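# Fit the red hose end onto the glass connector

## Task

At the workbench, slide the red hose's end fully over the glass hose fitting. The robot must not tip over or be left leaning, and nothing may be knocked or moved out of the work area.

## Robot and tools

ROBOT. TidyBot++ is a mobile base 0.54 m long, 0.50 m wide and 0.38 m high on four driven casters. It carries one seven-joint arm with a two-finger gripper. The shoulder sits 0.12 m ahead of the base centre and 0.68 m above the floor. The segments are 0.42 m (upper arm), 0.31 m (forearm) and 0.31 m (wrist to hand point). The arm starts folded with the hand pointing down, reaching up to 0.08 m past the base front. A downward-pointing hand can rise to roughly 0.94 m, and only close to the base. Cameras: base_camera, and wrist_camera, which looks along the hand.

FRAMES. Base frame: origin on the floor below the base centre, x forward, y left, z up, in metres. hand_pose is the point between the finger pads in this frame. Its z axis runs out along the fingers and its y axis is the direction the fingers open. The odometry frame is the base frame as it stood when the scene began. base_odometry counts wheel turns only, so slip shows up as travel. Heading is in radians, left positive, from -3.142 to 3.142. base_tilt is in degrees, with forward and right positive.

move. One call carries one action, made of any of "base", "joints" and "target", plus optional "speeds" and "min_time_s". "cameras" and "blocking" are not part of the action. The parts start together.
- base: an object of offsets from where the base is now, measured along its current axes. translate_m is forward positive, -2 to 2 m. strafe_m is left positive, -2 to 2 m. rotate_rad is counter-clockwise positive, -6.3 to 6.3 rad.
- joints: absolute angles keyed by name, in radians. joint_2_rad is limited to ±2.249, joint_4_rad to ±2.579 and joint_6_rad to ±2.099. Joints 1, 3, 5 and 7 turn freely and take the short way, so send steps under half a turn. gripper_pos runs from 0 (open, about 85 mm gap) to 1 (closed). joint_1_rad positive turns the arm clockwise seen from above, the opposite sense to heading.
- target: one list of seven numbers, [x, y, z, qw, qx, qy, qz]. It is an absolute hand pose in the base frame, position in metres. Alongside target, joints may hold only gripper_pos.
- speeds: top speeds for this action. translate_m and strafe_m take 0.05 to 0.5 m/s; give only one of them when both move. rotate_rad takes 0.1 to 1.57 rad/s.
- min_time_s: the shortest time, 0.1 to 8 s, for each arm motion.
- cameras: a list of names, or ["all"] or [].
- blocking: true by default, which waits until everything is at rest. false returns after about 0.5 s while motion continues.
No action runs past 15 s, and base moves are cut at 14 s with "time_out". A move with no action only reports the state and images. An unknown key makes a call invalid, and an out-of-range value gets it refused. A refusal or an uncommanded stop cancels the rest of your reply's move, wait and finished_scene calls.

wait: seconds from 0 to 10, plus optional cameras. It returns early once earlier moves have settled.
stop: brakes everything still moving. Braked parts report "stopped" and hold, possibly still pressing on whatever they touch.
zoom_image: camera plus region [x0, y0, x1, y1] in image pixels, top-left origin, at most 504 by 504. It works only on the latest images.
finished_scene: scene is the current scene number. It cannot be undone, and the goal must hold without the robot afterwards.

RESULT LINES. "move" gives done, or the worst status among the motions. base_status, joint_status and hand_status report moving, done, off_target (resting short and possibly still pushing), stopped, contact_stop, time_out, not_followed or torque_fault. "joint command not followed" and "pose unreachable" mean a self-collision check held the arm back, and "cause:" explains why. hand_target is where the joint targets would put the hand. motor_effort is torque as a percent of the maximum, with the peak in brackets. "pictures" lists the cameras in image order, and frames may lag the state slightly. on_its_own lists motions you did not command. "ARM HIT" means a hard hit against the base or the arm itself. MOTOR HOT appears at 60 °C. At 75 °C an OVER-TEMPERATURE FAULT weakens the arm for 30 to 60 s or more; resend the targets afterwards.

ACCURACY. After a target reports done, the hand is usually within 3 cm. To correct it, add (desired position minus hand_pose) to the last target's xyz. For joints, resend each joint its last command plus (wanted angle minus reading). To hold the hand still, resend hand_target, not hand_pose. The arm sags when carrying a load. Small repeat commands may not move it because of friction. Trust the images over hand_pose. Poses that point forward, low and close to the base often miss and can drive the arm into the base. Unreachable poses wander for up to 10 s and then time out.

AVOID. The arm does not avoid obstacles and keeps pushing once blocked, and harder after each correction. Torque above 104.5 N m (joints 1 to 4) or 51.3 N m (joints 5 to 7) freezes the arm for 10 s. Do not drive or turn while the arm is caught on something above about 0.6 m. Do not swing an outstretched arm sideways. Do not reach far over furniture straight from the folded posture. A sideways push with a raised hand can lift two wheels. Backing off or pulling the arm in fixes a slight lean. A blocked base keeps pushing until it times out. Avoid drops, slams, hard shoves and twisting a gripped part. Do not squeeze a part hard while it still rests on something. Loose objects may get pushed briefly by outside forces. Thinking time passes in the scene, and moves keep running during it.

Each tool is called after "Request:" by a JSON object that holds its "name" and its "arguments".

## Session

Request:
{"name": "move", "arguments": {"joints": {"joint_6_rad":0.4}, "cameras": ["all"]}}

Scene clock: 1.90 s.
Motor temperatures (°C): [42 38 33 37 48 43 50]
move: done
base_odometry: x=+0.000 y=+0.000 heading=+0.000
base_tilt: forward=+0.3 right=-0.1
base_status: not commanded
joint_positions: joint_1_rad=+0.012 joint_2_rad=-0.357 joint_3_rad=+3.095 joint_4_rad=-2.520 joint_5_rad=+0.014 joint_6_rad=+0.342 joint_7_rad=+1.603 gripper_pos=+0.000
joint_status: all done
motor_effort: joint_1_rad=+1(1) joint_2_rad=-5(6) joint_3_rad=+0(1) joint_4_rad=+17(18) joint_5_rad=-1(2) joint_6_rad=+8(9) joint_7_rad=+0(1)
hand_pose: x=+0.5336 y=+0.0182 z=+0.8232 quat_wxyz=(+0.009, +0.789, +0.037, +0.613) (m; base frame)
hand_target: x=+0.5374 y=+0.0188 z=+0.8404 quat_wxyz=(+0.008, +0.771, +0.036, +0.636) (m; base frame)
hand_status: not commanded
pictures: base_camera, wrist_camera
Images, in order (width x height): base_camera 644x364, wrist_camera 644x476.

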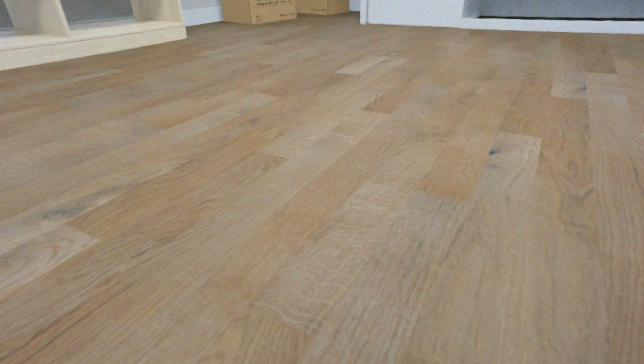

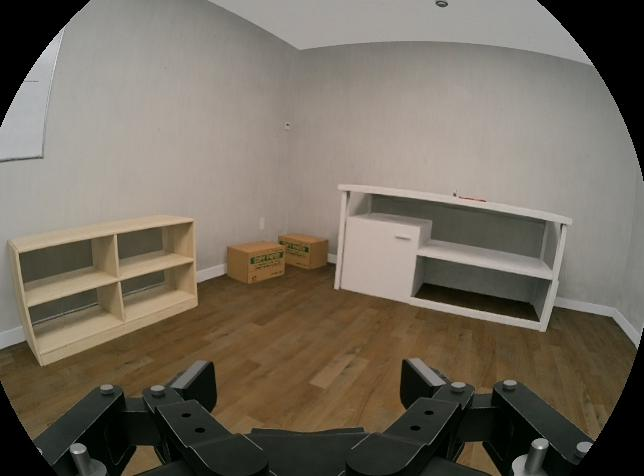

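Request:
{"name": "move", "arguments": {"base": {"rotate_rad":-0.45}, "cameras": ["all"]}}

Scene clock: 7.43 s.
move: done
base_odometry: x=+0.000 y=+0.000 heading=-0.450
base_tilt: forward=+0.3 right=-0.1
base_status: done
joint_positions: joint_1_rad=+0.012 joint_2_rad=-0.357 joint_3_rad=+3.095 joint_4_rad=-2.520 joint_5_rad=+0.014 joint_6_rad=+0.342 joint_7_rad=+1.603 gripper_pos=+0.000
joint_status: not commanded
motor_effort: joint_1_rad=+1(2) joint_2_rad=-5(6) joint_3_rad=+1(2) joint_4_rad=+18(18) joint_5_rad=-2(2) joint_6_rad=+9(9) joint_7_rad=+0(1)
hand_pose: x=+0.5336 y=+0.0181 z=+0.8232 quat_wxyz=(+0.009, +0.789, +0.037, +0.613) (m; base frame)
hand_target: x=+0.5374 y=+0.0188 z=+0.8404 quat_wxyz=(+0.008, +0.771, +0.036, +0.636) (m; base frame)
hand_status: not commanded
pictures: base_camera, wrist_camera
Images, in order (width x height): base_camera 644x364, wrist_camera 644x476.

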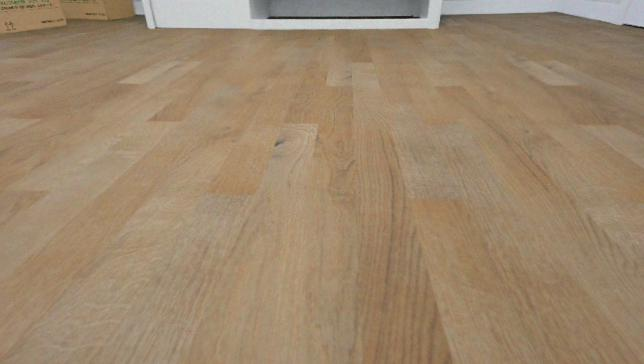

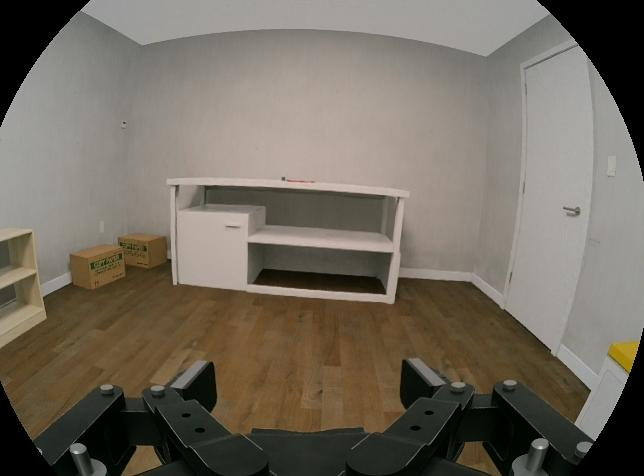

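Request:
{"name": "move", "arguments": {"base": {"translate_m":1.65,"strafe_m":0.13}, "target": [0.55, 0, 1.05, 0.0, 0.93, 0.0, 0.36], "cameras": ["all"]}}

Request:
{"name": "zoom_image", "arguments": {"camera": "wrist_camera", "region": [200, 90, 460, 300]}}

Scene clock: 22.83 s.
move: done
base_odometry: x=+1.543 y=-0.600 heading=-0.450
base_tilt: forward=+0.3 right=-0.1
base_status: done
joint_positions: joint_1_rad=-0.002 joint_2_rad=-0.098 joint_3_rad=+3.143 joint_4_rad=-1.078 joint_5_rad=+0.014 joint_6_rad=-1.397 joint_7_rad=+1.603 gripper_pos=+0.000
joint_status: not commanded
motor_effort: joint_1_rad=+1(1) joint_2_rad=-12(15) joint_3_rad=+0(2) joint_4_rad=+16(21) joint_5_rad=-1(2) joint_6_rad=+6(9) joint_7_rad=+0(1)
hand_pose: x=+0.5544 y=-0.0025 z=+1.0506 quat_wxyz=(+0.013, +0.928, +0.014, +0.372) (m; base frame)
hand_target: x=+0.5500 y=+0.0000 z=+1.0500 quat_wxyz=(+0.000, +0.933, +0.000, +0.361) (m; base frame)
hand_status: done (0.005 m and 2.6 deg from the pose sent, 0.228 m and 33.7 deg at the start)
pictures: base_camera, wrist_camera
Images, in order (width x height): base_camera 644x364, wrist_camera 644x476.

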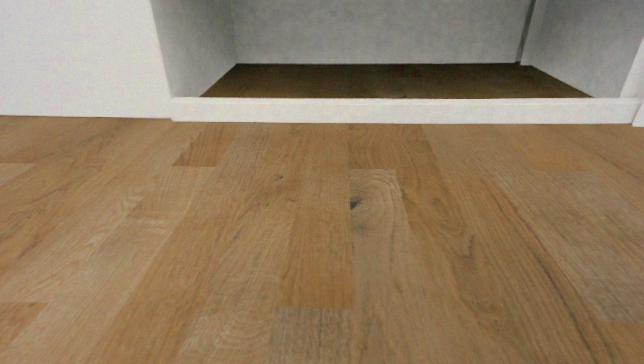

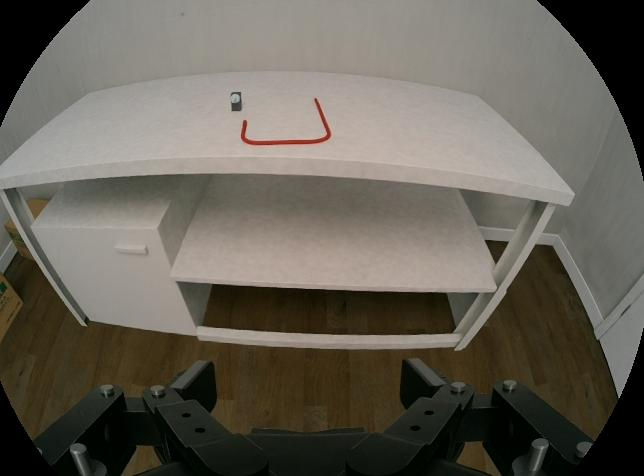

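Scaled by 1.938.

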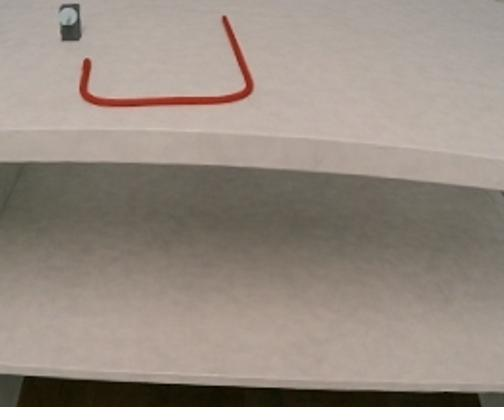

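Request:
{"name": "move", "arguments": {"base": {"translate_m":0.65,"strafe_m":0.19,"rotate_rad":-0.05}, "speeds": {"translate_m":0.25}, "cameras": ["all"]}}

Request:
{"name": "move", "arguments": {"target": [0.50, 0.0, 0.91, 0.0, 0.976, 0.0, 0.216], "cameras": ["wrist_camera"]}}

Scene clock: 43.70 s.
move: done
base_odometry: x=+2.211 y=-0.712 heading=-0.501
base_tilt: forward=+0.3 right=-0.1
base_status: done
joint_positions: joint_1_rad=-0.007 joint_2_rad=-0.094 joint_3_rad=+3.153 joint_4_rad=-1.077 joint_5_rad=+0.014 joint_6_rad=-1.400 joint_7_rad=+1.603 gripper_pos=+0.000
joint_status: not commanded
motor_effort: joint_1_rad=+1(2) joint_2_rad=-12(15) joint_3_rad=+0(1) joint_4_rad=+16(17) joint_5_rad=-1(3) joint_6_rad=+6(7) joint_7_rad=+0(2)
hand_pose: x=+0.5553 y=-0.0053 z=+1.0492 quat_wxyz=(+0.013, +0.929, +0.011, +0.370) (m; base frame)
hand_target: x=+0.5500 y=+0.0000 z=+1.0500 quat_wxyz=(+0.000, +0.933, +0.000, +0.361) (m; base frame)
hand_status: not commanded
pictures: base_camera, wrist_camera
Images, in order (width x height): base_camera 644x364, wrist_camera 644x476.

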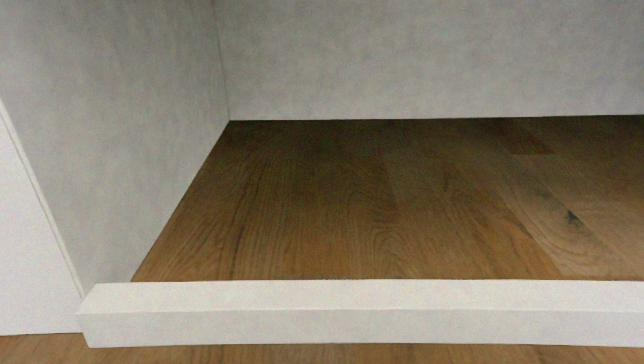

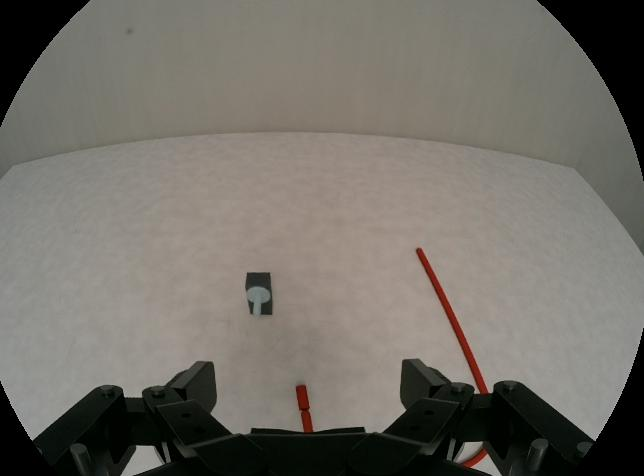

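Scene clock: 45.17 s.
move: done
base_odometry: x=+2.211 y=-0.712 heading=-0.501
base_tilt: forward=+0.3 right=-0.2
base_status: not commanded
joint_positions: joint_1_rad=-0.007 joint_2_rad=-0.094 joint_3_rad=+3.153 joint_4_rad=-1.367 joint_5_rad=+0.014 joint_6_rad=-1.400 joint_7_rad=+1.603 gripper_pos=+0.000
joint_status: not commanded
motor_effort: joint_1_rad=+1(1) joint_2_rad=-13(14) joint_3_rad=-1(1) joint_4_rad=+16(18) joint_5_rad=-1(2) joint_6_rad=+4(6) joint_7_rad=+0(1)
hand_pose: x=+0.5206 y=-0.0050 z=+0.9153 quat_wxyz=(+0.011, +0.973, +0.013, +0.232) (m; base frame)
hand_target: x=+0.5000 y=+0.0000 z=+0.9100 quat_wxyz=(+0.000, +0.976, +0.000, +0.216) (m; base frame)
hand_status: done (0.022 m and 2.7 deg from the pose sent, 0.150 m and 18.6 deg at the start)
pictures: wrist_camera
Images, in order (width x height): wrist_camera 644x476.

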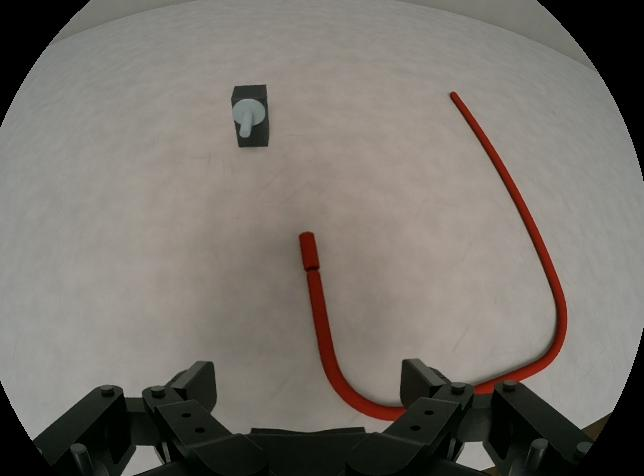

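Request:
{"name": "move", "arguments": {"base": {"strafe_m":-0.005}, "target": [0.567, 0.0, 0.875, 0.0, 0.976, 0.0, 0.216], "cameras": ["wrist_camera"]}}

Scene clock: 58.97 s.
move: done
base_odometry: x=+2.209 y=-0.716 heading=-0.501
base_tilt: forward=+0.3 right=-0.2
base_status: done
joint_positions: joint_1_rad=-0.008 joint_2_rad=+0.006 joint_3_rad=+3.154 joint_4_rad=-1.367 joint_5_rad=+0.014 joint_6_rad=-1.353 joint_7_rad=+1.603 gripper_pos=+0.000
joint_status: not commanded
motor_effort: joint_1_rad=+1(2) joint_2_rad=-16(19) joint_3_rad=+0(3) joint_4_rad=+16(18) joint_5_rad=-2(2) joint_6_rad=+4(5) joint_7_rad=+0(1)
hand_pose: x=+0.5555 y=-0.0052 z=+0.8797 quat_wxyz=(+0.011, +0.978, +0.013, +0.206) (m; base frame)
hand_target: x=+0.5670 y=+0.0000 z=+0.8750 quat_wxyz=(+0.000, +0.976, +0.000, +0.216) (m; base frame)
hand_status: done (0.013 m and 2.3 deg from the pose sent, 0.062 m and 2.7 deg at the start)
pictures: wrist_camera
Images, in order (width x height): wrist_camera 644x476.

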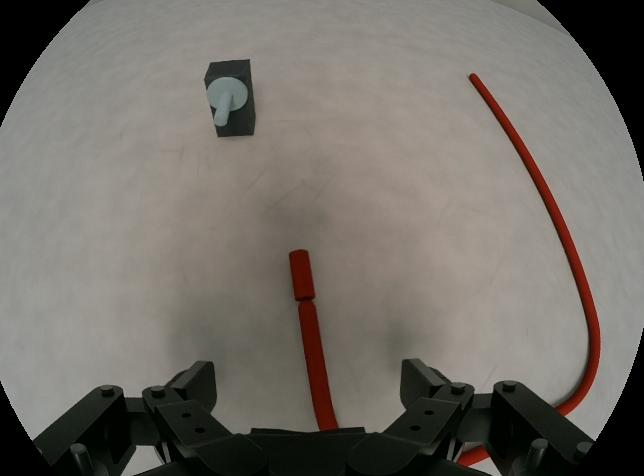

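Request:
{"name": "move", "arguments": {"base": {"translate_m":0.029}, "speeds": {"translate_m":0.1}, "target": [0.567, 0.0, 0.850, 0.0, 0.974, 0.0, 0.226], "cameras": ["wrist_camera"]}}

Scene clock: 68.53 s.
move: done
base_odometry: x=+2.234 y=-0.730 heading=-0.501
base_tilt: forward=+0.3 right=-0.1
base_status: done
joint_positions: joint_1_rad=-0.008 joint_2_rad=-0.008 joint_3_rad=+3.154 joint_4_rad=-1.437 joint_5_rad=+0.014 joint_6_rad=-1.242 joint_7_rad=+1.603 gripper_pos=+0.000
joint_status: not commanded
motor_effort: joint_1_rad=+1(1) joint_2_rad=-10(17) joint_3_rad=+0(1) joint_4_rad=+12(17) joint_5_rad=+0(2) joint_6_rad=+4(5) joint_7_rad=+0(1)
hand_pose: x=+0.5682 y=-0.0051 z=+0.8700 quat_wxyz=(+0.011, +0.972, +0.014, +0.234) (m; base frame)
hand_target: x=+0.5670 y=+0.0000 z=+0.8500 quat_wxyz=(+0.000, +0.974, +0.000, +0.226) (m; base frame)
hand_status: done (0.021 m and 2.2 deg from the pose sent, 0.032 m and 3.0 deg at the start)
pictures: wrist_camera
Images, in order (width x height): wrist_camera 644x476.

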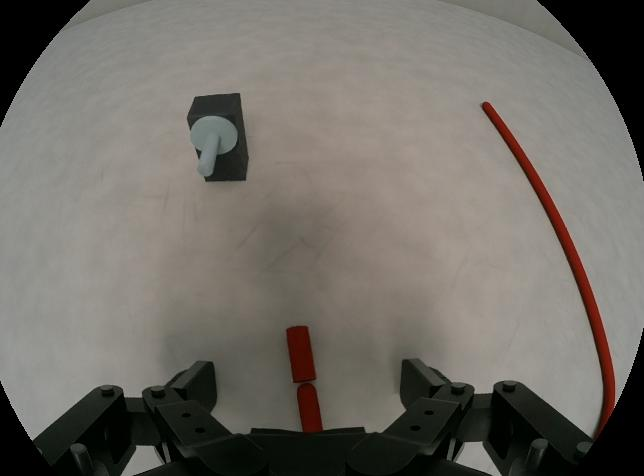

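Request:
{"name": "move", "arguments": {"base": {"translate_m":-0.015}, "speeds": {"translate_m":0.05}}}

Request:
{"name": "move", "arguments": {"joints": {"gripper_pos":0.97}, "cameras": ["wrist_camera"]}}

Request:
{"name": "move", "arguments": {"target": [0.555, 0.0, 0.931, 0.0, 0.9715, 0.0, 0.236], "cameras": ["wrist_camera"]}}

Request:
{"name": "zoom_image", "arguments": {"camera": "wrist_camera", "region": [170, 170, 390, 400]}}

Scene clock: 77.77 s.
move: done
base_odometry: x=+2.221 y=-0.723 heading=-0.501
base_tilt: forward=+0.3 right=-0.1
base_status: done
joint_positions: joint_1_rad=-0.008 joint_2_rad=-0.009 joint_3_rad=+3.154 joint_4_rad=-1.443 joint_5_rad=+0.014 joint_6_rad=-1.222 joint_7_rad=+1.603 gripper_pos=+0.000
joint_status: not commanded
motor_effort: joint_1_rad=+1(1) joint_2_rad=-12(17) joint_3_rad=+0(1) joint_4_rad=+13(16) joint_5_rad=+0(1) joint_6_rad=+3(4) joint_7_rad=+0(1)
hand_pose: x=+0.5720 y=-0.0051 z=+0.8701 quat_wxyz=(+0.011, +0.971, +0.014, +0.240) (m; base frame)
hand_target: x=+0.5670 y=+0.0000 z=+0.8500 quat_wxyz=(+0.000, +0.974, +0.000, +0.226) (m; base frame)
hand_status: not commanded
pictures: none

Scene clock: 78.87 s.
move: done
base_odometry: x=+2.221 y=-0.723 heading=-0.501
base_tilt: forward=+0.3 right=-0.1
base_status: not commanded
joint_positions: joint_1_rad=-0.019 joint_2_rad=-0.027 joint_3_rad=+3.157 joint_4_rad=-1.443 joint_5_rad=+0.014 joint_6_rad=-1.209 joint_7_rad=+1.603 gripper_pos=+0.958
joint_status: all done
motor_effort: joint_1_rad=+2(4) joint_2_rad=-9(11) joint_3_rad=+0(4) joint_4_rad=+10(12) joint_5_rad=-1(3) joint_6_rad=+0(3) joint_7_rad=+0(1)
hand_pose: x=+0.5722 y=-0.0014 z=+0.8803 quat_wxyz=(+0.010, +0.967, +0.018, +0.255) (m; base frame)
hand_target: x=+0.5670 y=+0.0000 z=+0.8500 quat_wxyz=(+0.000, +0.974, +0.000, +0.226) (m; base frame)
hand_status: not commanded
pictures: wrist_camera
Images, in order (width x height): wrist_camera 644x476.

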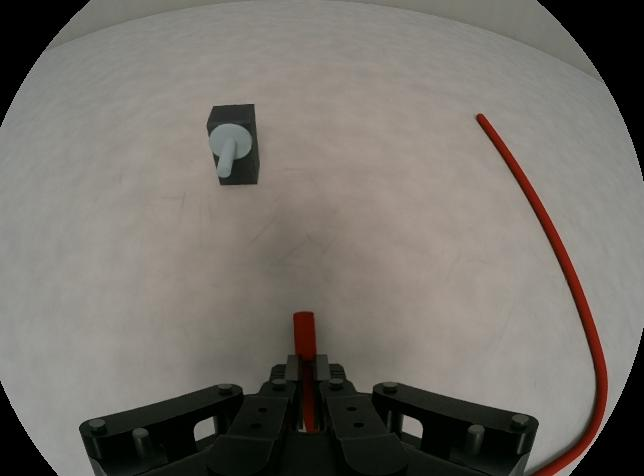

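Scene clock: 80.20 s.
move: done
base_odometry: x=+2.221 y=-0.723 heading=-0.501
base_tilt: forward=+0.3 right=-0.1
base_status: not commanded
joint_positions: joint_1_rad=-0.019 joint_2_rad=-0.013 joint_3_rad=+3.157 joint_4_rad=-1.263 joint_5_rad=+0.014 joint_6_rad=-1.392 joint_7_rad=+1.603 gripper_pos=+0.958
joint_status: not commanded
motor_effort: joint_1_rad=+1(1) joint_2_rad=-16(18) joint_3_rad=+0(1) joint_4_rad=+17(19) joint_5_rad=-1(2) joint_6_rad=+5(5) joint_7_rad=+0(1)
hand_pose: x=+0.5610 y=-0.0016 z=+0.9284 quat_wxyz=(+0.010, +0.969, +0.016, +0.247) (m; base frame)
hand_target: x=+0.5550 y=+0.0000 z=+0.9310 quat_wxyz=(+0.000, +0.972, +0.000, +0.236) (m; base frame)
hand_status: done (0.007 m and 2.6 deg from the pose sent, 0.054 m and 3.3 deg at the start)
pictures: wrist_camera
Images, in order (width x height): wrist_camera 644x476.

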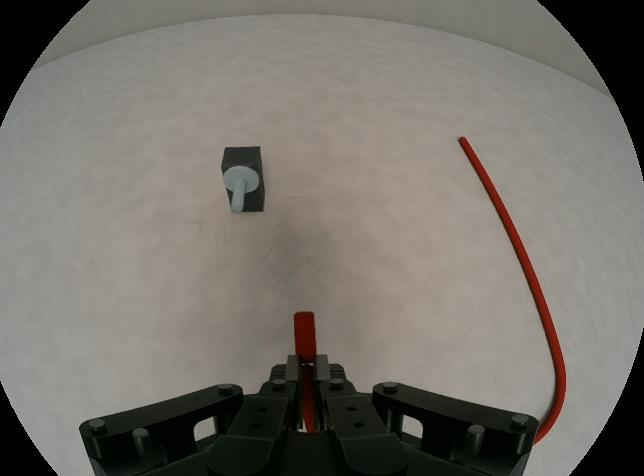

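Scaled by 2.191.

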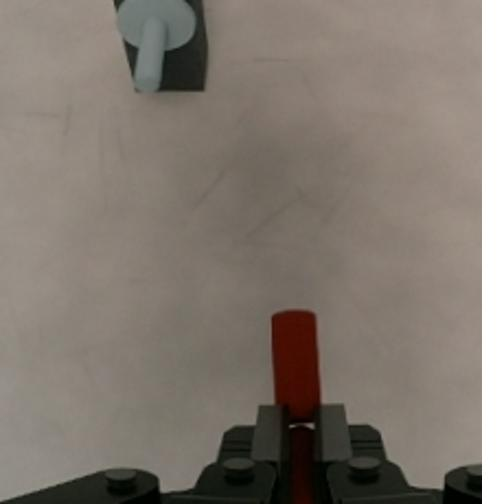

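Request:
{"name": "move", "arguments": {"base": {"strafe_m":0.04,"translate_m":0.037}, "speeds": {"translate_m":0.1}, "target": [0.553, 0.0, 0.920, 0.0, 0.9725, 0.0, 0.232], "cameras": ["wrist_camera"]}}

Request:
{"name": "zoom_image", "arguments": {"camera": "wrist_camera", "region": [230, 200, 380, 390]}}

Scene clock: 91.30 s.
move: done
base_odometry: x=+2.273 y=-0.706 heading=-0.501
base_tilt: forward=+0.3 right=-0.2
base_status: done
joint_positions: joint_1_rad=-0.019 joint_2_rad=-0.013 joint_3_rad=+3.157 joint_4_rad=-1.270 joint_5_rad=+0.014 joint_6_rad=-1.393 joint_7_rad=+1.603 gripper_pos=+0.958
joint_status: not commanded
motor_effort: joint_1_rad=+1(2) joint_2_rad=-16(18) joint_3_rad=+0(1) joint_4_rad=+16(18) joint_5_rad=-1(2) joint_6_rad=+4(5) joint_7_rad=+0(1)
hand_pose: x=+0.5596 y=-0.0018 z=+0.9253 quat_wxyz=(+0.010, +0.970, +0.016, +0.243) (m; base frame)
hand_target: x=+0.5530 y=+0.0000 z=+0.9200 quat_wxyz=(+0.000, +0.973, +0.000, +0.232) (m; base frame)
hand_status: done (0.009 m and 2.6 deg from the pose sent, 0.012 m and 2.9 deg at the start)
pictures: wrist_camera
Images, in order (width x height): wrist_camera 644x476.

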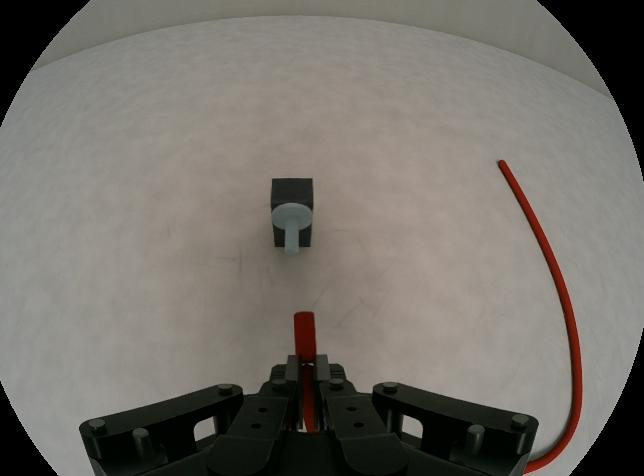

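Scaled by 2.653.

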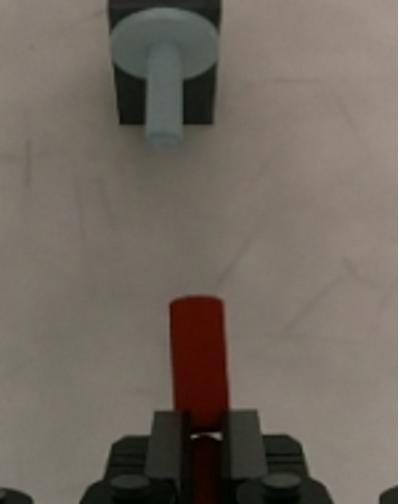

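Request:
{"name": "move", "arguments": {"base": {"strafe_m":0.041,"translate_m":0.012,"rotate_rad":-0.06}, "speeds": {"translate_m":0.1,"rotate_rad":0.15}, "target": [0.551, 0.0, 0.911, 0.0, 0.9725, 0.0, 0.232], "cameras": ["wrist_camera"]}}

Request:
{"name": "zoom_image", "arguments": {"camera": "wrist_camera", "region": [230, 200, 380, 390]}}

Scene clock: 105.13 s.
move: done
base_odometry: x=+2.303 y=-0.676 heading=-0.561
base_tilt: forward=+0.3 right=-0.1
base_status: done
joint_positions: joint_1_rad=-0.019 joint_2_rad=-0.013 joint_3_rad=+3.158 joint_4_rad=-1.300 joint_5_rad=+0.014 joint_6_rad=-1.393 joint_7_rad=+1.603 gripper_pos=+0.958
joint_status: not commanded
motor_effort: joint_1_rad=+1(3) joint_2_rad=-16(17) joint_3_rad=+0(2) joint_4_rad=+17(18) joint_5_rad=-1(2) joint_6_rad=+4(5) joint_7_rad=-1(1)
hand_pose: x=+0.5542 y=-0.0021 z=+0.9123 quat_wxyz=(+0.010, +0.973, +0.016, +0.229) (m; base frame)
hand_target: x=+0.5510 y=+0.0000 z=+0.9110 quat_wxyz=(+0.000, +0.973, +0.000, +0.232) (m; base frame)
hand_status: done (0.004 m and 2.2 deg from the pose sent, 0.017 m and 2.6 deg at the start)
pictures: wrist_camera
Images, in order (width x height): wrist_camera 644x476.

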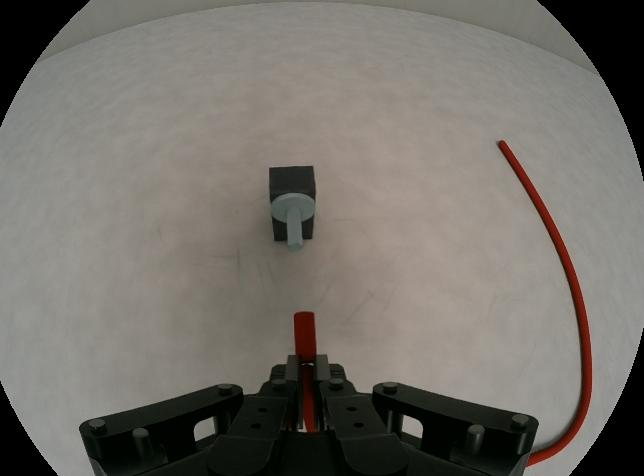

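Scaled by 2.653.

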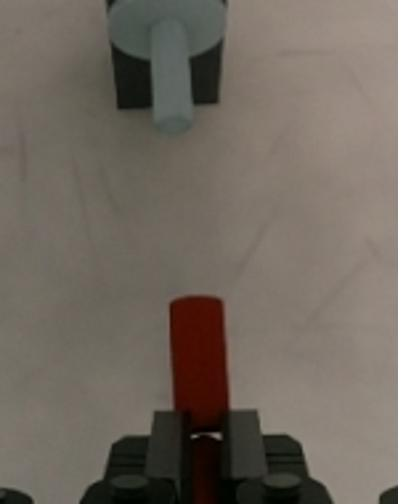

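Request:
{"name": "move", "arguments": {"base": {"strafe_m":0.0055,"translate_m":0.024}, "speeds": {"translate_m":0.1}, "target": [0.551, 0.0, 0.922, 0.0, 0.9715, 0.0, 0.236], "cameras": ["wrist_camera"]}}

Request:
{"name": "zoom_image", "arguments": {"camera": "wrist_camera", "region": [250, 230, 370, 390]}}

Scene clock: 113.73 s.
move: done
base_odometry: x=+2.326 y=-0.684 heading=-0.561
base_tilt: forward=+0.3 right=-0.2
base_status: done
joint_positions: joint_1_rad=-0.019 joint_2_rad=-0.013 joint_3_rad=+3.158 joint_4_rad=-1.294 joint_5_rad=+0.014 joint_6_rad=-1.393 joint_7_rad=+1.603 gripper_pos=+0.958
joint_status: not commanded
motor_effort: joint_1_rad=+1(1) joint_2_rad=-16(18) joint_3_rad=+0(1) joint_4_rad=+17(18) joint_5_rad=-2(2) joint_6_rad=+4(5) joint_7_rad=+0(1)
hand_pose: x=+0.5552 y=-0.0021 z=+0.9146 quat_wxyz=(+0.010, +0.973, +0.016, +0.232) (m; base frame)
hand_target: x=+0.5510 y=+0.0000 z=+0.9220 quat_wxyz=(+0.000, +0.972, +0.000, +0.236) (m; base frame)
hand_status: done (0.009 m and 2.3 deg from the pose sent, 0.010 m and 2.3 deg at the start)
pictures: wrist_camera
Images, in order (width x height): wrist_camera 644x476.

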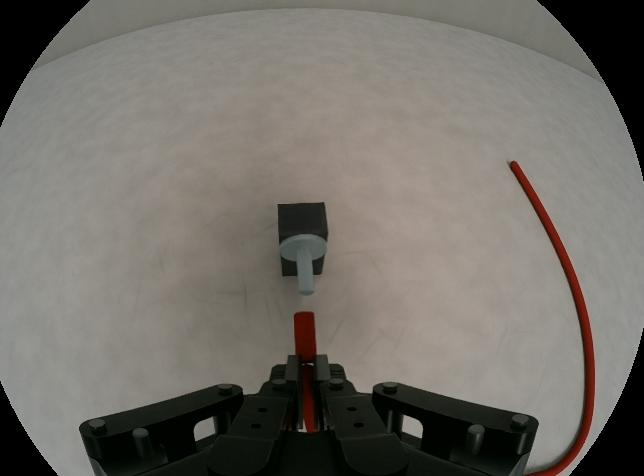

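Scaled by 3.150.

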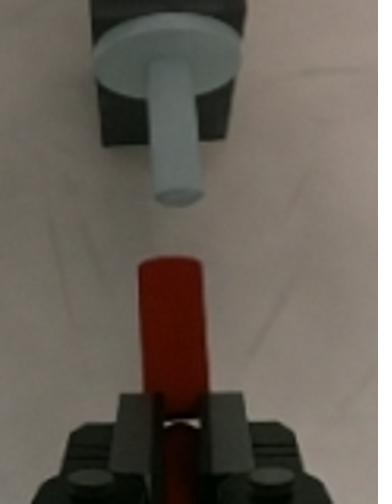

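Request:
{"name": "move", "arguments": {"base": {"strafe_m":-0.002}, "speeds": {"strafe_m":0.05}, "target": [0.551, 0.0, 0.930, 0.0, 0.9715, 0.0, 0.236]}}

Request:
{"name": "move", "arguments": {"base": {"translate_m":0.018}, "speeds": {"translate_m":0.05}, "cameras": ["wrist_camera"]}}

Request:
{"name": "zoom_image", "arguments": {"camera": "wrist_camera", "region": [250, 230, 370, 390]}}

Scene clock: 127.10 s.
move: done
base_odometry: x=+2.325 y=-0.685 heading=-0.561
base_tilt: forward=+0.3 right=-0.2
base_status: done
joint_positions: joint_1_rad=-0.019 joint_2_rad=-0.013 joint_3_rad=+3.159 joint_4_rad=-1.272 joint_5_rad=+0.014 joint_6_rad=-1.404 joint_7_rad=+1.603 gripper_pos=+0.958
joint_status: not commanded
motor_effort: joint_1_rad=+1(4) joint_2_rad=-16(18) joint_3_rad=+0(4) joint_4_rad=+17(18) joint_5_rad=-1(3) joint_6_rad=+5(5) joint_7_rad=-1(1)
hand_pose: x=+0.5563 y=-0.0026 z=+0.9228 quat_wxyz=(+0.011, +0.971, +0.015, +0.237) (m; base frame)
hand_target: x=+0.5510 y=+0.0000 z=+0.9300 quat_wxyz=(+0.000, +0.972, +0.000, +0.236) (m; base frame)
hand_status: done (0.009 m and 2.1 deg from the pose sent, 0.016 m and 2.3 deg at the start)
pictures: none

Scene clock: 127.97 s.
move: done
base_odometry: x=+2.341 y=-0.695 heading=-0.561
base_tilt: forward=+0.3 right=-0.2
base_status: done
joint_positions: joint_1_rad=-0.019 joint_2_rad=-0.014 joint_3_rad=+3.159 joint_4_rad=-1.272 joint_5_rad=+0.014 joint_6_rad=-1.430 joint_7_rad=+1.603 gripper_pos=+0.958
joint_status: not commanded
motor_effort: joint_1_rad=+1(2) joint_2_rad=-16(19) joint_3_rad=+0(1) joint_4_rad=+17(18) joint_5_rad=-1(2) joint_6_rad=+5(10) joint_7_rad=+0(1)
hand_pose: x=+0.5489 y=-0.0026 z=+0.9196 quat_wxyz=(+0.010, +0.974, +0.015, +0.225) (m; base frame)
hand_target: x=+0.5510 y=+0.0000 z=+0.9300 quat_wxyz=(+0.000, +0.972, +0.000, +0.236) (m; base frame)
hand_status: not commanded
pictures: wrist_camera
Images, in order (width x height): wrist_camera 644x476.

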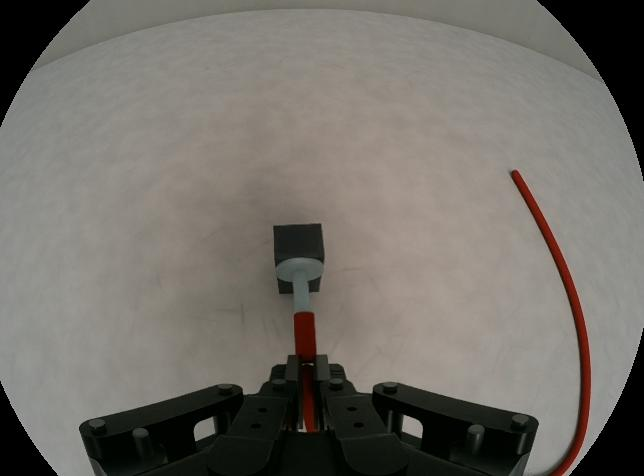

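Scaled by 3.150.

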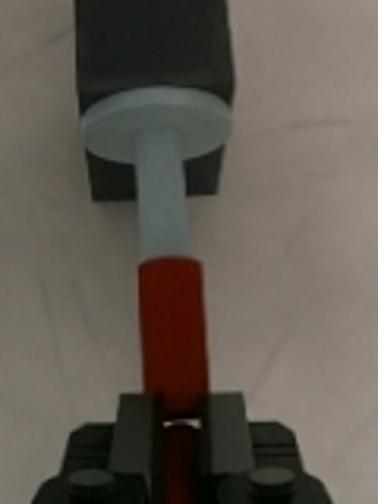

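Request:
{"name": "move", "arguments": {"base": {"translate_m":0.01,"strafe_m":0.0015}, "speeds": {"translate_m":0.05}, "cameras": ["wrist_camera"]}}

Request:
{"name": "zoom_image", "arguments": {"camera": "wrist_camera", "region": [250, 230, 370, 390]}}

Scene clock: 140.23 s.
move: done
base_odometry: x=+2.350 y=-0.699 heading=-0.561
base_tilt: forward=+0.3 right=-0.1
base_status: done
joint_positions: joint_1_rad=-0.019 joint_2_rad=-0.014 joint_3_rad=+3.159 joint_4_rad=-1.271 joint_5_rad=+0.014 joint_6_rad=-1.435 joint_7_rad=+1.603 gripper_pos=+0.958
joint_status: not commanded
motor_effort: joint_1_rad=+0(1) joint_2_rad=-16(19) joint_3_rad=+0(1) joint_4_rad=+18(19) joint_5_rad=-2(3) joint_6_rad=+5(9) joint_7_rad=-1(1)
hand_pose: x=+0.5474 y=-0.0026 z=+0.9191 quat_wxyz=(+0.010, +0.975, +0.015, +0.222) (m; base frame)
hand_target: x=+0.5510 y=+0.0000 z=+0.9300 quat_wxyz=(+0.000, +0.972, +0.000, +0.236) (m; base frame)
hand_status: not commanded
pictures: wrist_camera
Images, in order (width x height): wrist_camera 644x476.

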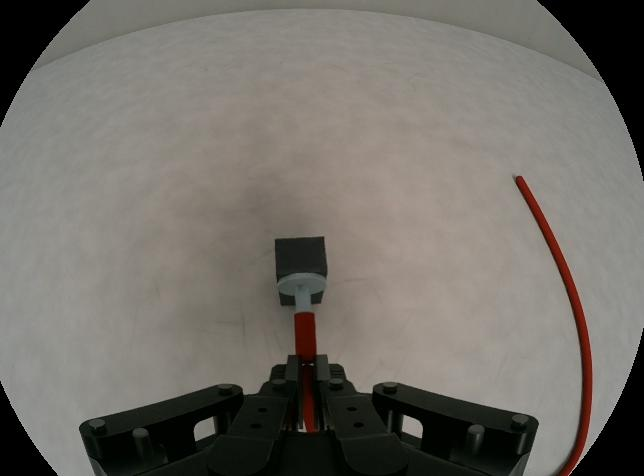

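Scaled by 3.150.

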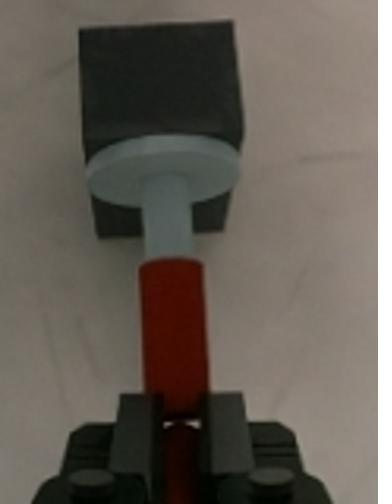

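Request:
{"name": "move", "arguments": {"base": {"translate_m":0.03,"strafe_m":0.0015}, "speeds": {"translate_m":0.05}}}

Request:
{"name": "move", "arguments": {"base": {"translate_m":0.025,"strafe_m":0.001}, "speeds": {"translate_m":0.05}, "cameras": ["wrist_camera"]}}

Request:
{"name": "zoom_image", "arguments": {"camera": "wrist_camera", "region": [275, 280, 340, 330]}}

Scene clock: 149.13 s.
move: done
base_odometry: x=+2.377 y=-0.714 heading=-0.561
base_tilt: forward=+0.3 right=-0.1
base_status: done
joint_positions: joint_1_rad=-0.019 joint_2_rad=-0.025 joint_3_rad=+3.160 joint_4_rad=-1.271 joint_5_rad=+0.014 joint_6_rad=-1.482 joint_7_rad=+1.603 gripper_pos=+0.958
joint_status: not commanded
motor_effort: joint_1_rad=-1(2) joint_2_rad=-10(16) joint_3_rad=-1(3) joint_4_rad=+18(19) joint_5_rad=-5(5) joint_6_rad=+11(16) joint_7_rad=+0(1)
hand_pose: x=+0.5315 y=-0.0030 z=+0.9176 quat_wxyz=(+0.010, +0.979, +0.015, +0.205) (m; base frame)
hand_target: x=+0.5510 y=+0.0000 z=+0.9300 quat_wxyz=(+0.000, +0.972, +0.000, +0.236) (m; base frame)
hand_status: not commanded
pictures: none

Scene clock: 150.10 s.
move: done
base_odometry: x=+2.398 y=-0.726 heading=-0.561
base_tilt: forward=+0.3 right=-0.1
base_status: done
joint_positions: joint_1_rad=-0.019 joint_2_rad=-0.044 joint_3_rad=+3.162 joint_4_rad=-1.272 joint_5_rad=+0.014 joint_6_rad=-1.538 joint_7_rad=+1.603 gripper_pos=+0.958
joint_status: not commanded
motor_effort: joint_1_rad=-2(3) joint_2_rad=-7(10) joint_3_rad=-1(3) joint_4_rad=+21(23) joint_5_rad=-5(6) joint_6_rad=+18(25) joint_7_rad=-1(1)
hand_pose: x=+0.5109 y=-0.0039 z=+0.9186 quat_wxyz=(+0.010, +0.982, +0.014, +0.187) (m; base frame)
hand_target: x=+0.5510 y=+0.0000 z=+0.9300 quat_wxyz=(+0.000, +0.972, +0.000, +0.236) (m; base frame)
hand_status: not commanded
pictures: wrist_camera
Images, in order (width x height): wrist_camera 644x476.

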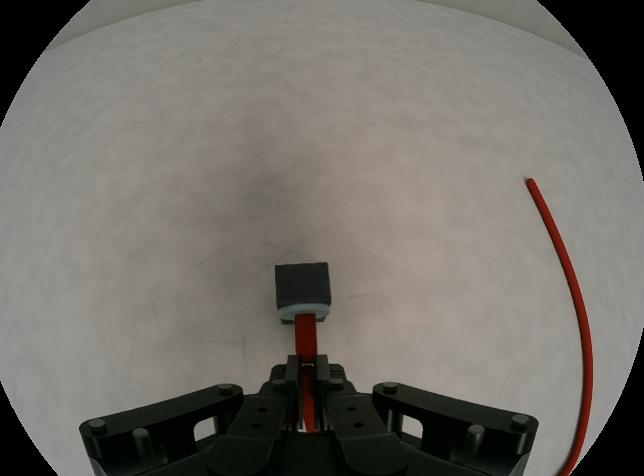

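Scaled by 7.754.

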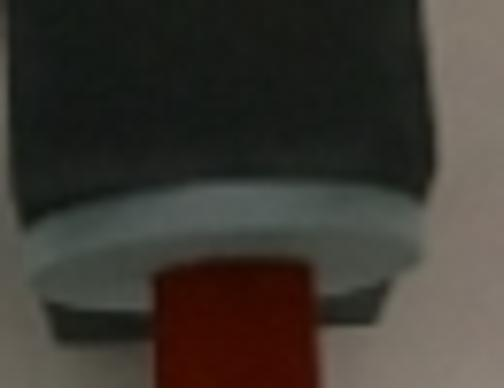

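Nearly in; same extra push as before.

Request:
{"name": "move", "arguments": {"base": {"translate_m":0.025}, "speeds": {"translate_m":0.05}, "cameras": ["wrist_camera"]}}

Request:
{"name": "zoom_image", "arguments": {"camera": "wrist_camera", "region": [275, 280, 340, 330]}}

Scene clock: 157.17 s.
move: done
base_odometry: x=+2.419 y=-0.739 heading=-0.561
base_tilt: forward=+0.3 right=-0.1
base_status: done
joint_positions: joint_1_rad=-0.019 joint_2_rad=-0.068 joint_3_rad=+3.162 joint_4_rad=-1.277 joint_5_rad=+0.014 joint_6_rad=-1.593 joint_7_rad=+1.603 gripper_pos=+0.958
joint_status: not commanded
motor_effort: joint_1_rad=-2(3) joint_2_rad=-3(7) joint_3_rad=-2(3) joint_4_rad=+24(26) joint_5_rad=-6(7) joint_6_rad=+28(32) joint_7_rad=-1(1)
hand_pose: x=+0.4883 y=-0.0042 z=+0.9194 quat_wxyz=(+0.009, +0.986, +0.013, +0.169) (m; base frame)
hand_target: x=+0.5510 y=+0.0000 z=+0.9300 quat_wxyz=(+0.000, +0.972, +0.000, +0.236) (m; base frame)
hand_status: not commanded
pictures: wrist_camera
Images, in order (width x height): wrist_camera 644x476.

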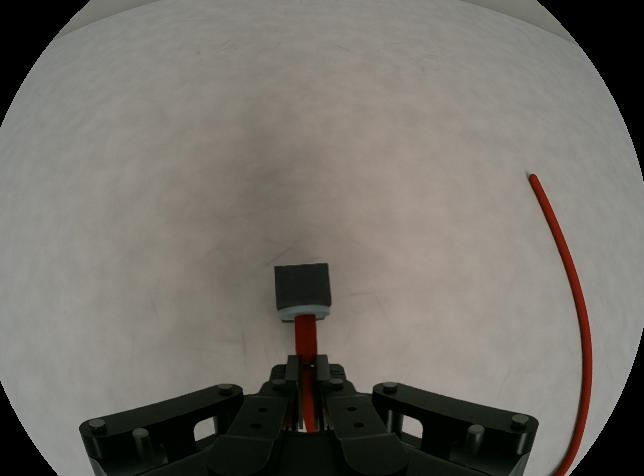

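Scaled by 7.754.

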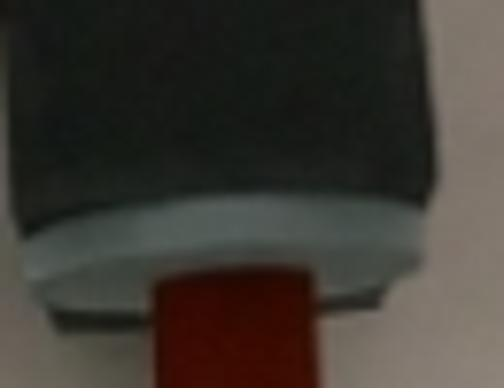

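Request:
{"name": "move", "arguments": {"base": {"translate_m":-0.052}, "speeds": {"translate_m":0.05}}}

Request:
{"name": "move", "arguments": {"joints": {"gripper_pos":0.6}, "cameras": ["wrist_camera"]}}

Request:
{"name": "move", "arguments": {"target": [0.50, 0.0, 0.98, 0.0, 0.9715, 0.0, 0.236], "min_time_s": 2}}

Request:
{"name": "move", "arguments": {"base": {"translate_m":0.04}, "cameras": ["wrist_camera"]}}

Request:
{"name": "zoom_image", "arguments": {"camera": "wrist_camera", "region": [270, 320, 345, 430]}}

Scene clock: 169.10 s.
move: done
base_odometry: x=+2.375 y=-0.711 heading=-0.561
base_tilt: forward=+0.3 right=-0.2
base_status: done
joint_positions: joint_1_rad=-0.019 joint_2_rad=-0.026 joint_3_rad=+3.162 joint_4_rad=-1.277 joint_5_rad=+0.014 joint_6_rad=-1.460 joint_7_rad=+1.603 gripper_pos=+0.958
joint_status: not commanded
motor_effort: joint_1_rad=+1(2) joint_2_rad=-16(18) joint_3_rad=+0(3) joint_4_rad=+19(23) joint_5_rad=-1(6) joint_6_rad=+6(28) joint_7_rad=+0(1)
hand_pose: x=+0.5366 y=-0.0041 z=+0.9187 quat_wxyz=(+0.010, +0.977, +0.014, +0.214) (m; base frame)
hand_target: x=+0.5510 y=+0.0000 z=+0.9300 quat_wxyz=(+0.000, +0.972, +0.000, +0.236) (m; base frame)
hand_status: not commanded
pictures: none

Scene clock: 169.83 s.
move: done
base_odometry: x=+2.375 y=-0.711 heading=-0.561
base_tilt: forward=+0.3 right=-0.1
base_status: not commanded
joint_positions: joint_1_rad=-0.019 joint_2_rad=-0.026 joint_3_rad=+3.162 joint_4_rad=-1.271 joint_5_rad=+0.014 joint_6_rad=-1.460 joint_7_rad=+1.603 gripper_pos=+0.600
joint_status: all done
motor_effort: joint_1_rad=+1(1) joint_2_rad=-15(17) joint_3_rad=+0(1) joint_4_rad=+17(20) joint_5_rad=-1(2) joint_6_rad=+4(6) joint_7_rad=-1(1)
hand_pose: x=+0.5377 y=-0.0041 z=+0.9211 quat_wxyz=(+0.010, +0.976, +0.014, +0.217) (m; base frame)
hand_target: x=+0.5510 y=+0.0000 z=+0.9300 quat_wxyz=(+0.000, +0.972, +0.000, +0.236) (m; base frame)
hand_status: not commanded
pictures: wrist_camera
Images, in order (width x height): wrist_camera 644x476.

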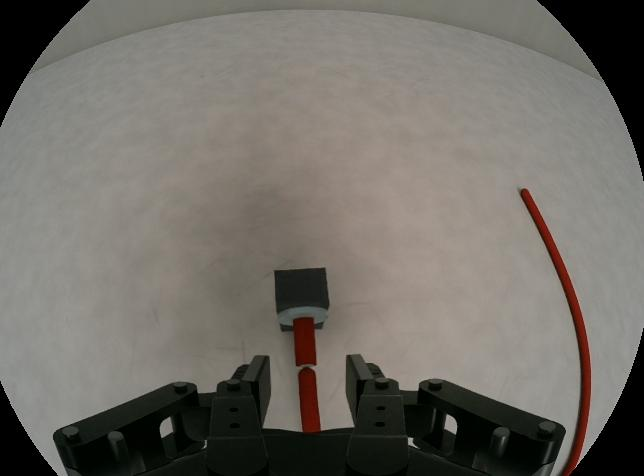

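Scene clock: 172.17 s.
move: done
base_odometry: x=+2.375 y=-0.711 heading=-0.561
base_tilt: forward=+0.3 right=-0.1
base_status: not commanded
joint_positions: joint_1_rad=-0.019 joint_2_rad=-0.042 joint_3_rad=+3.162 joint_4_rad=-1.165 joint_5_rad=+0.014 joint_6_rad=-1.569 joint_7_rad=+1.603 gripper_pos=+0.600
joint_status: not commanded
motor_effort: joint_1_rad=+1(1) joint_2_rad=-14(15) joint_3_rad=+1(1) joint_4_rad=+16(17) joint_5_rad=-1(2) joint_6_rad=+4(5) joint_7_rad=+0(1)
hand_pose: x=+0.5202 y=-0.0042 z=+0.9583 quat_wxyz=(+0.010, +0.975, +0.013, +0.223) (m; base frame)
hand_target: x=+0.5000 y=+0.0000 z=+0.9800 quat_wxyz=(+0.000, +0.972, +0.000, +0.236) (m; base frame)
hand_status: done (0.030 m and 2.4 deg from the pose sent, 0.070 m and 3.0 deg at the start)
pictures: none

Scene clock: 173.07 s.
move: done
base_odometry: x=+2.409 y=-0.732 heading=-0.561
base_tilt: forward=+0.3 right=-0.1
base_status: done
joint_positions: joint_1_rad=-0.019 joint_2_rad=-0.059 joint_3_rad=+3.162 joint_4_rad=-1.163 joint_5_rad=+0.014 joint_6_rad=-1.574 joint_7_rad=+1.603 gripper_pos=+0.600
joint_status: not commanded
motor_effort: joint_1_rad=+1(2) joint_2_rad=-14(18) joint_3_rad=-1(2) joint_4_rad=+17(17) joint_5_rad=-1(2) joint_6_rad=+4(5) joint_7_rad=+0(1)
hand_pose: x=+0.5142 y=-0.0043 z=+0.9651 quat_wxyz=(+0.010, +0.973, +0.013, +0.230) (m; base frame)
hand_target: x=+0.5000 y=+0.0000 z=+0.9800 quat_wxyz=(+0.000, +0.972, +0.000, +0.236) (m; base frame)
hand_status: not commanded
pictures: wrist_camera
Images, in order (width x height): wrist_camera 644x476.

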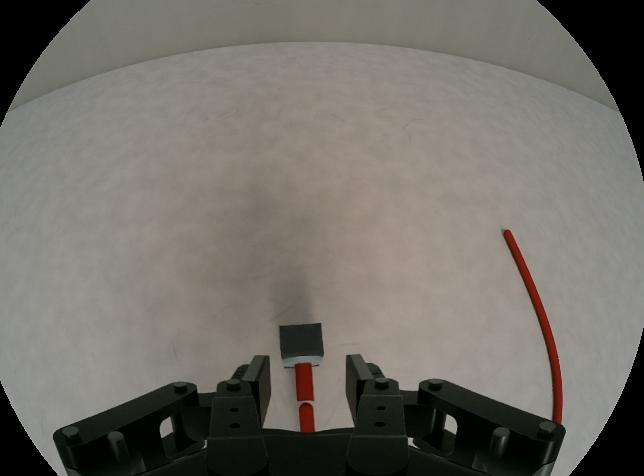

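Scaled by 4.582.

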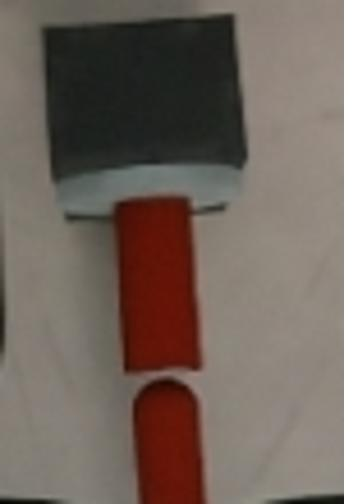

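Request:
{"name": "finished_scene", "arguments": {"scene": 2}}

The scene is finished: the task was done.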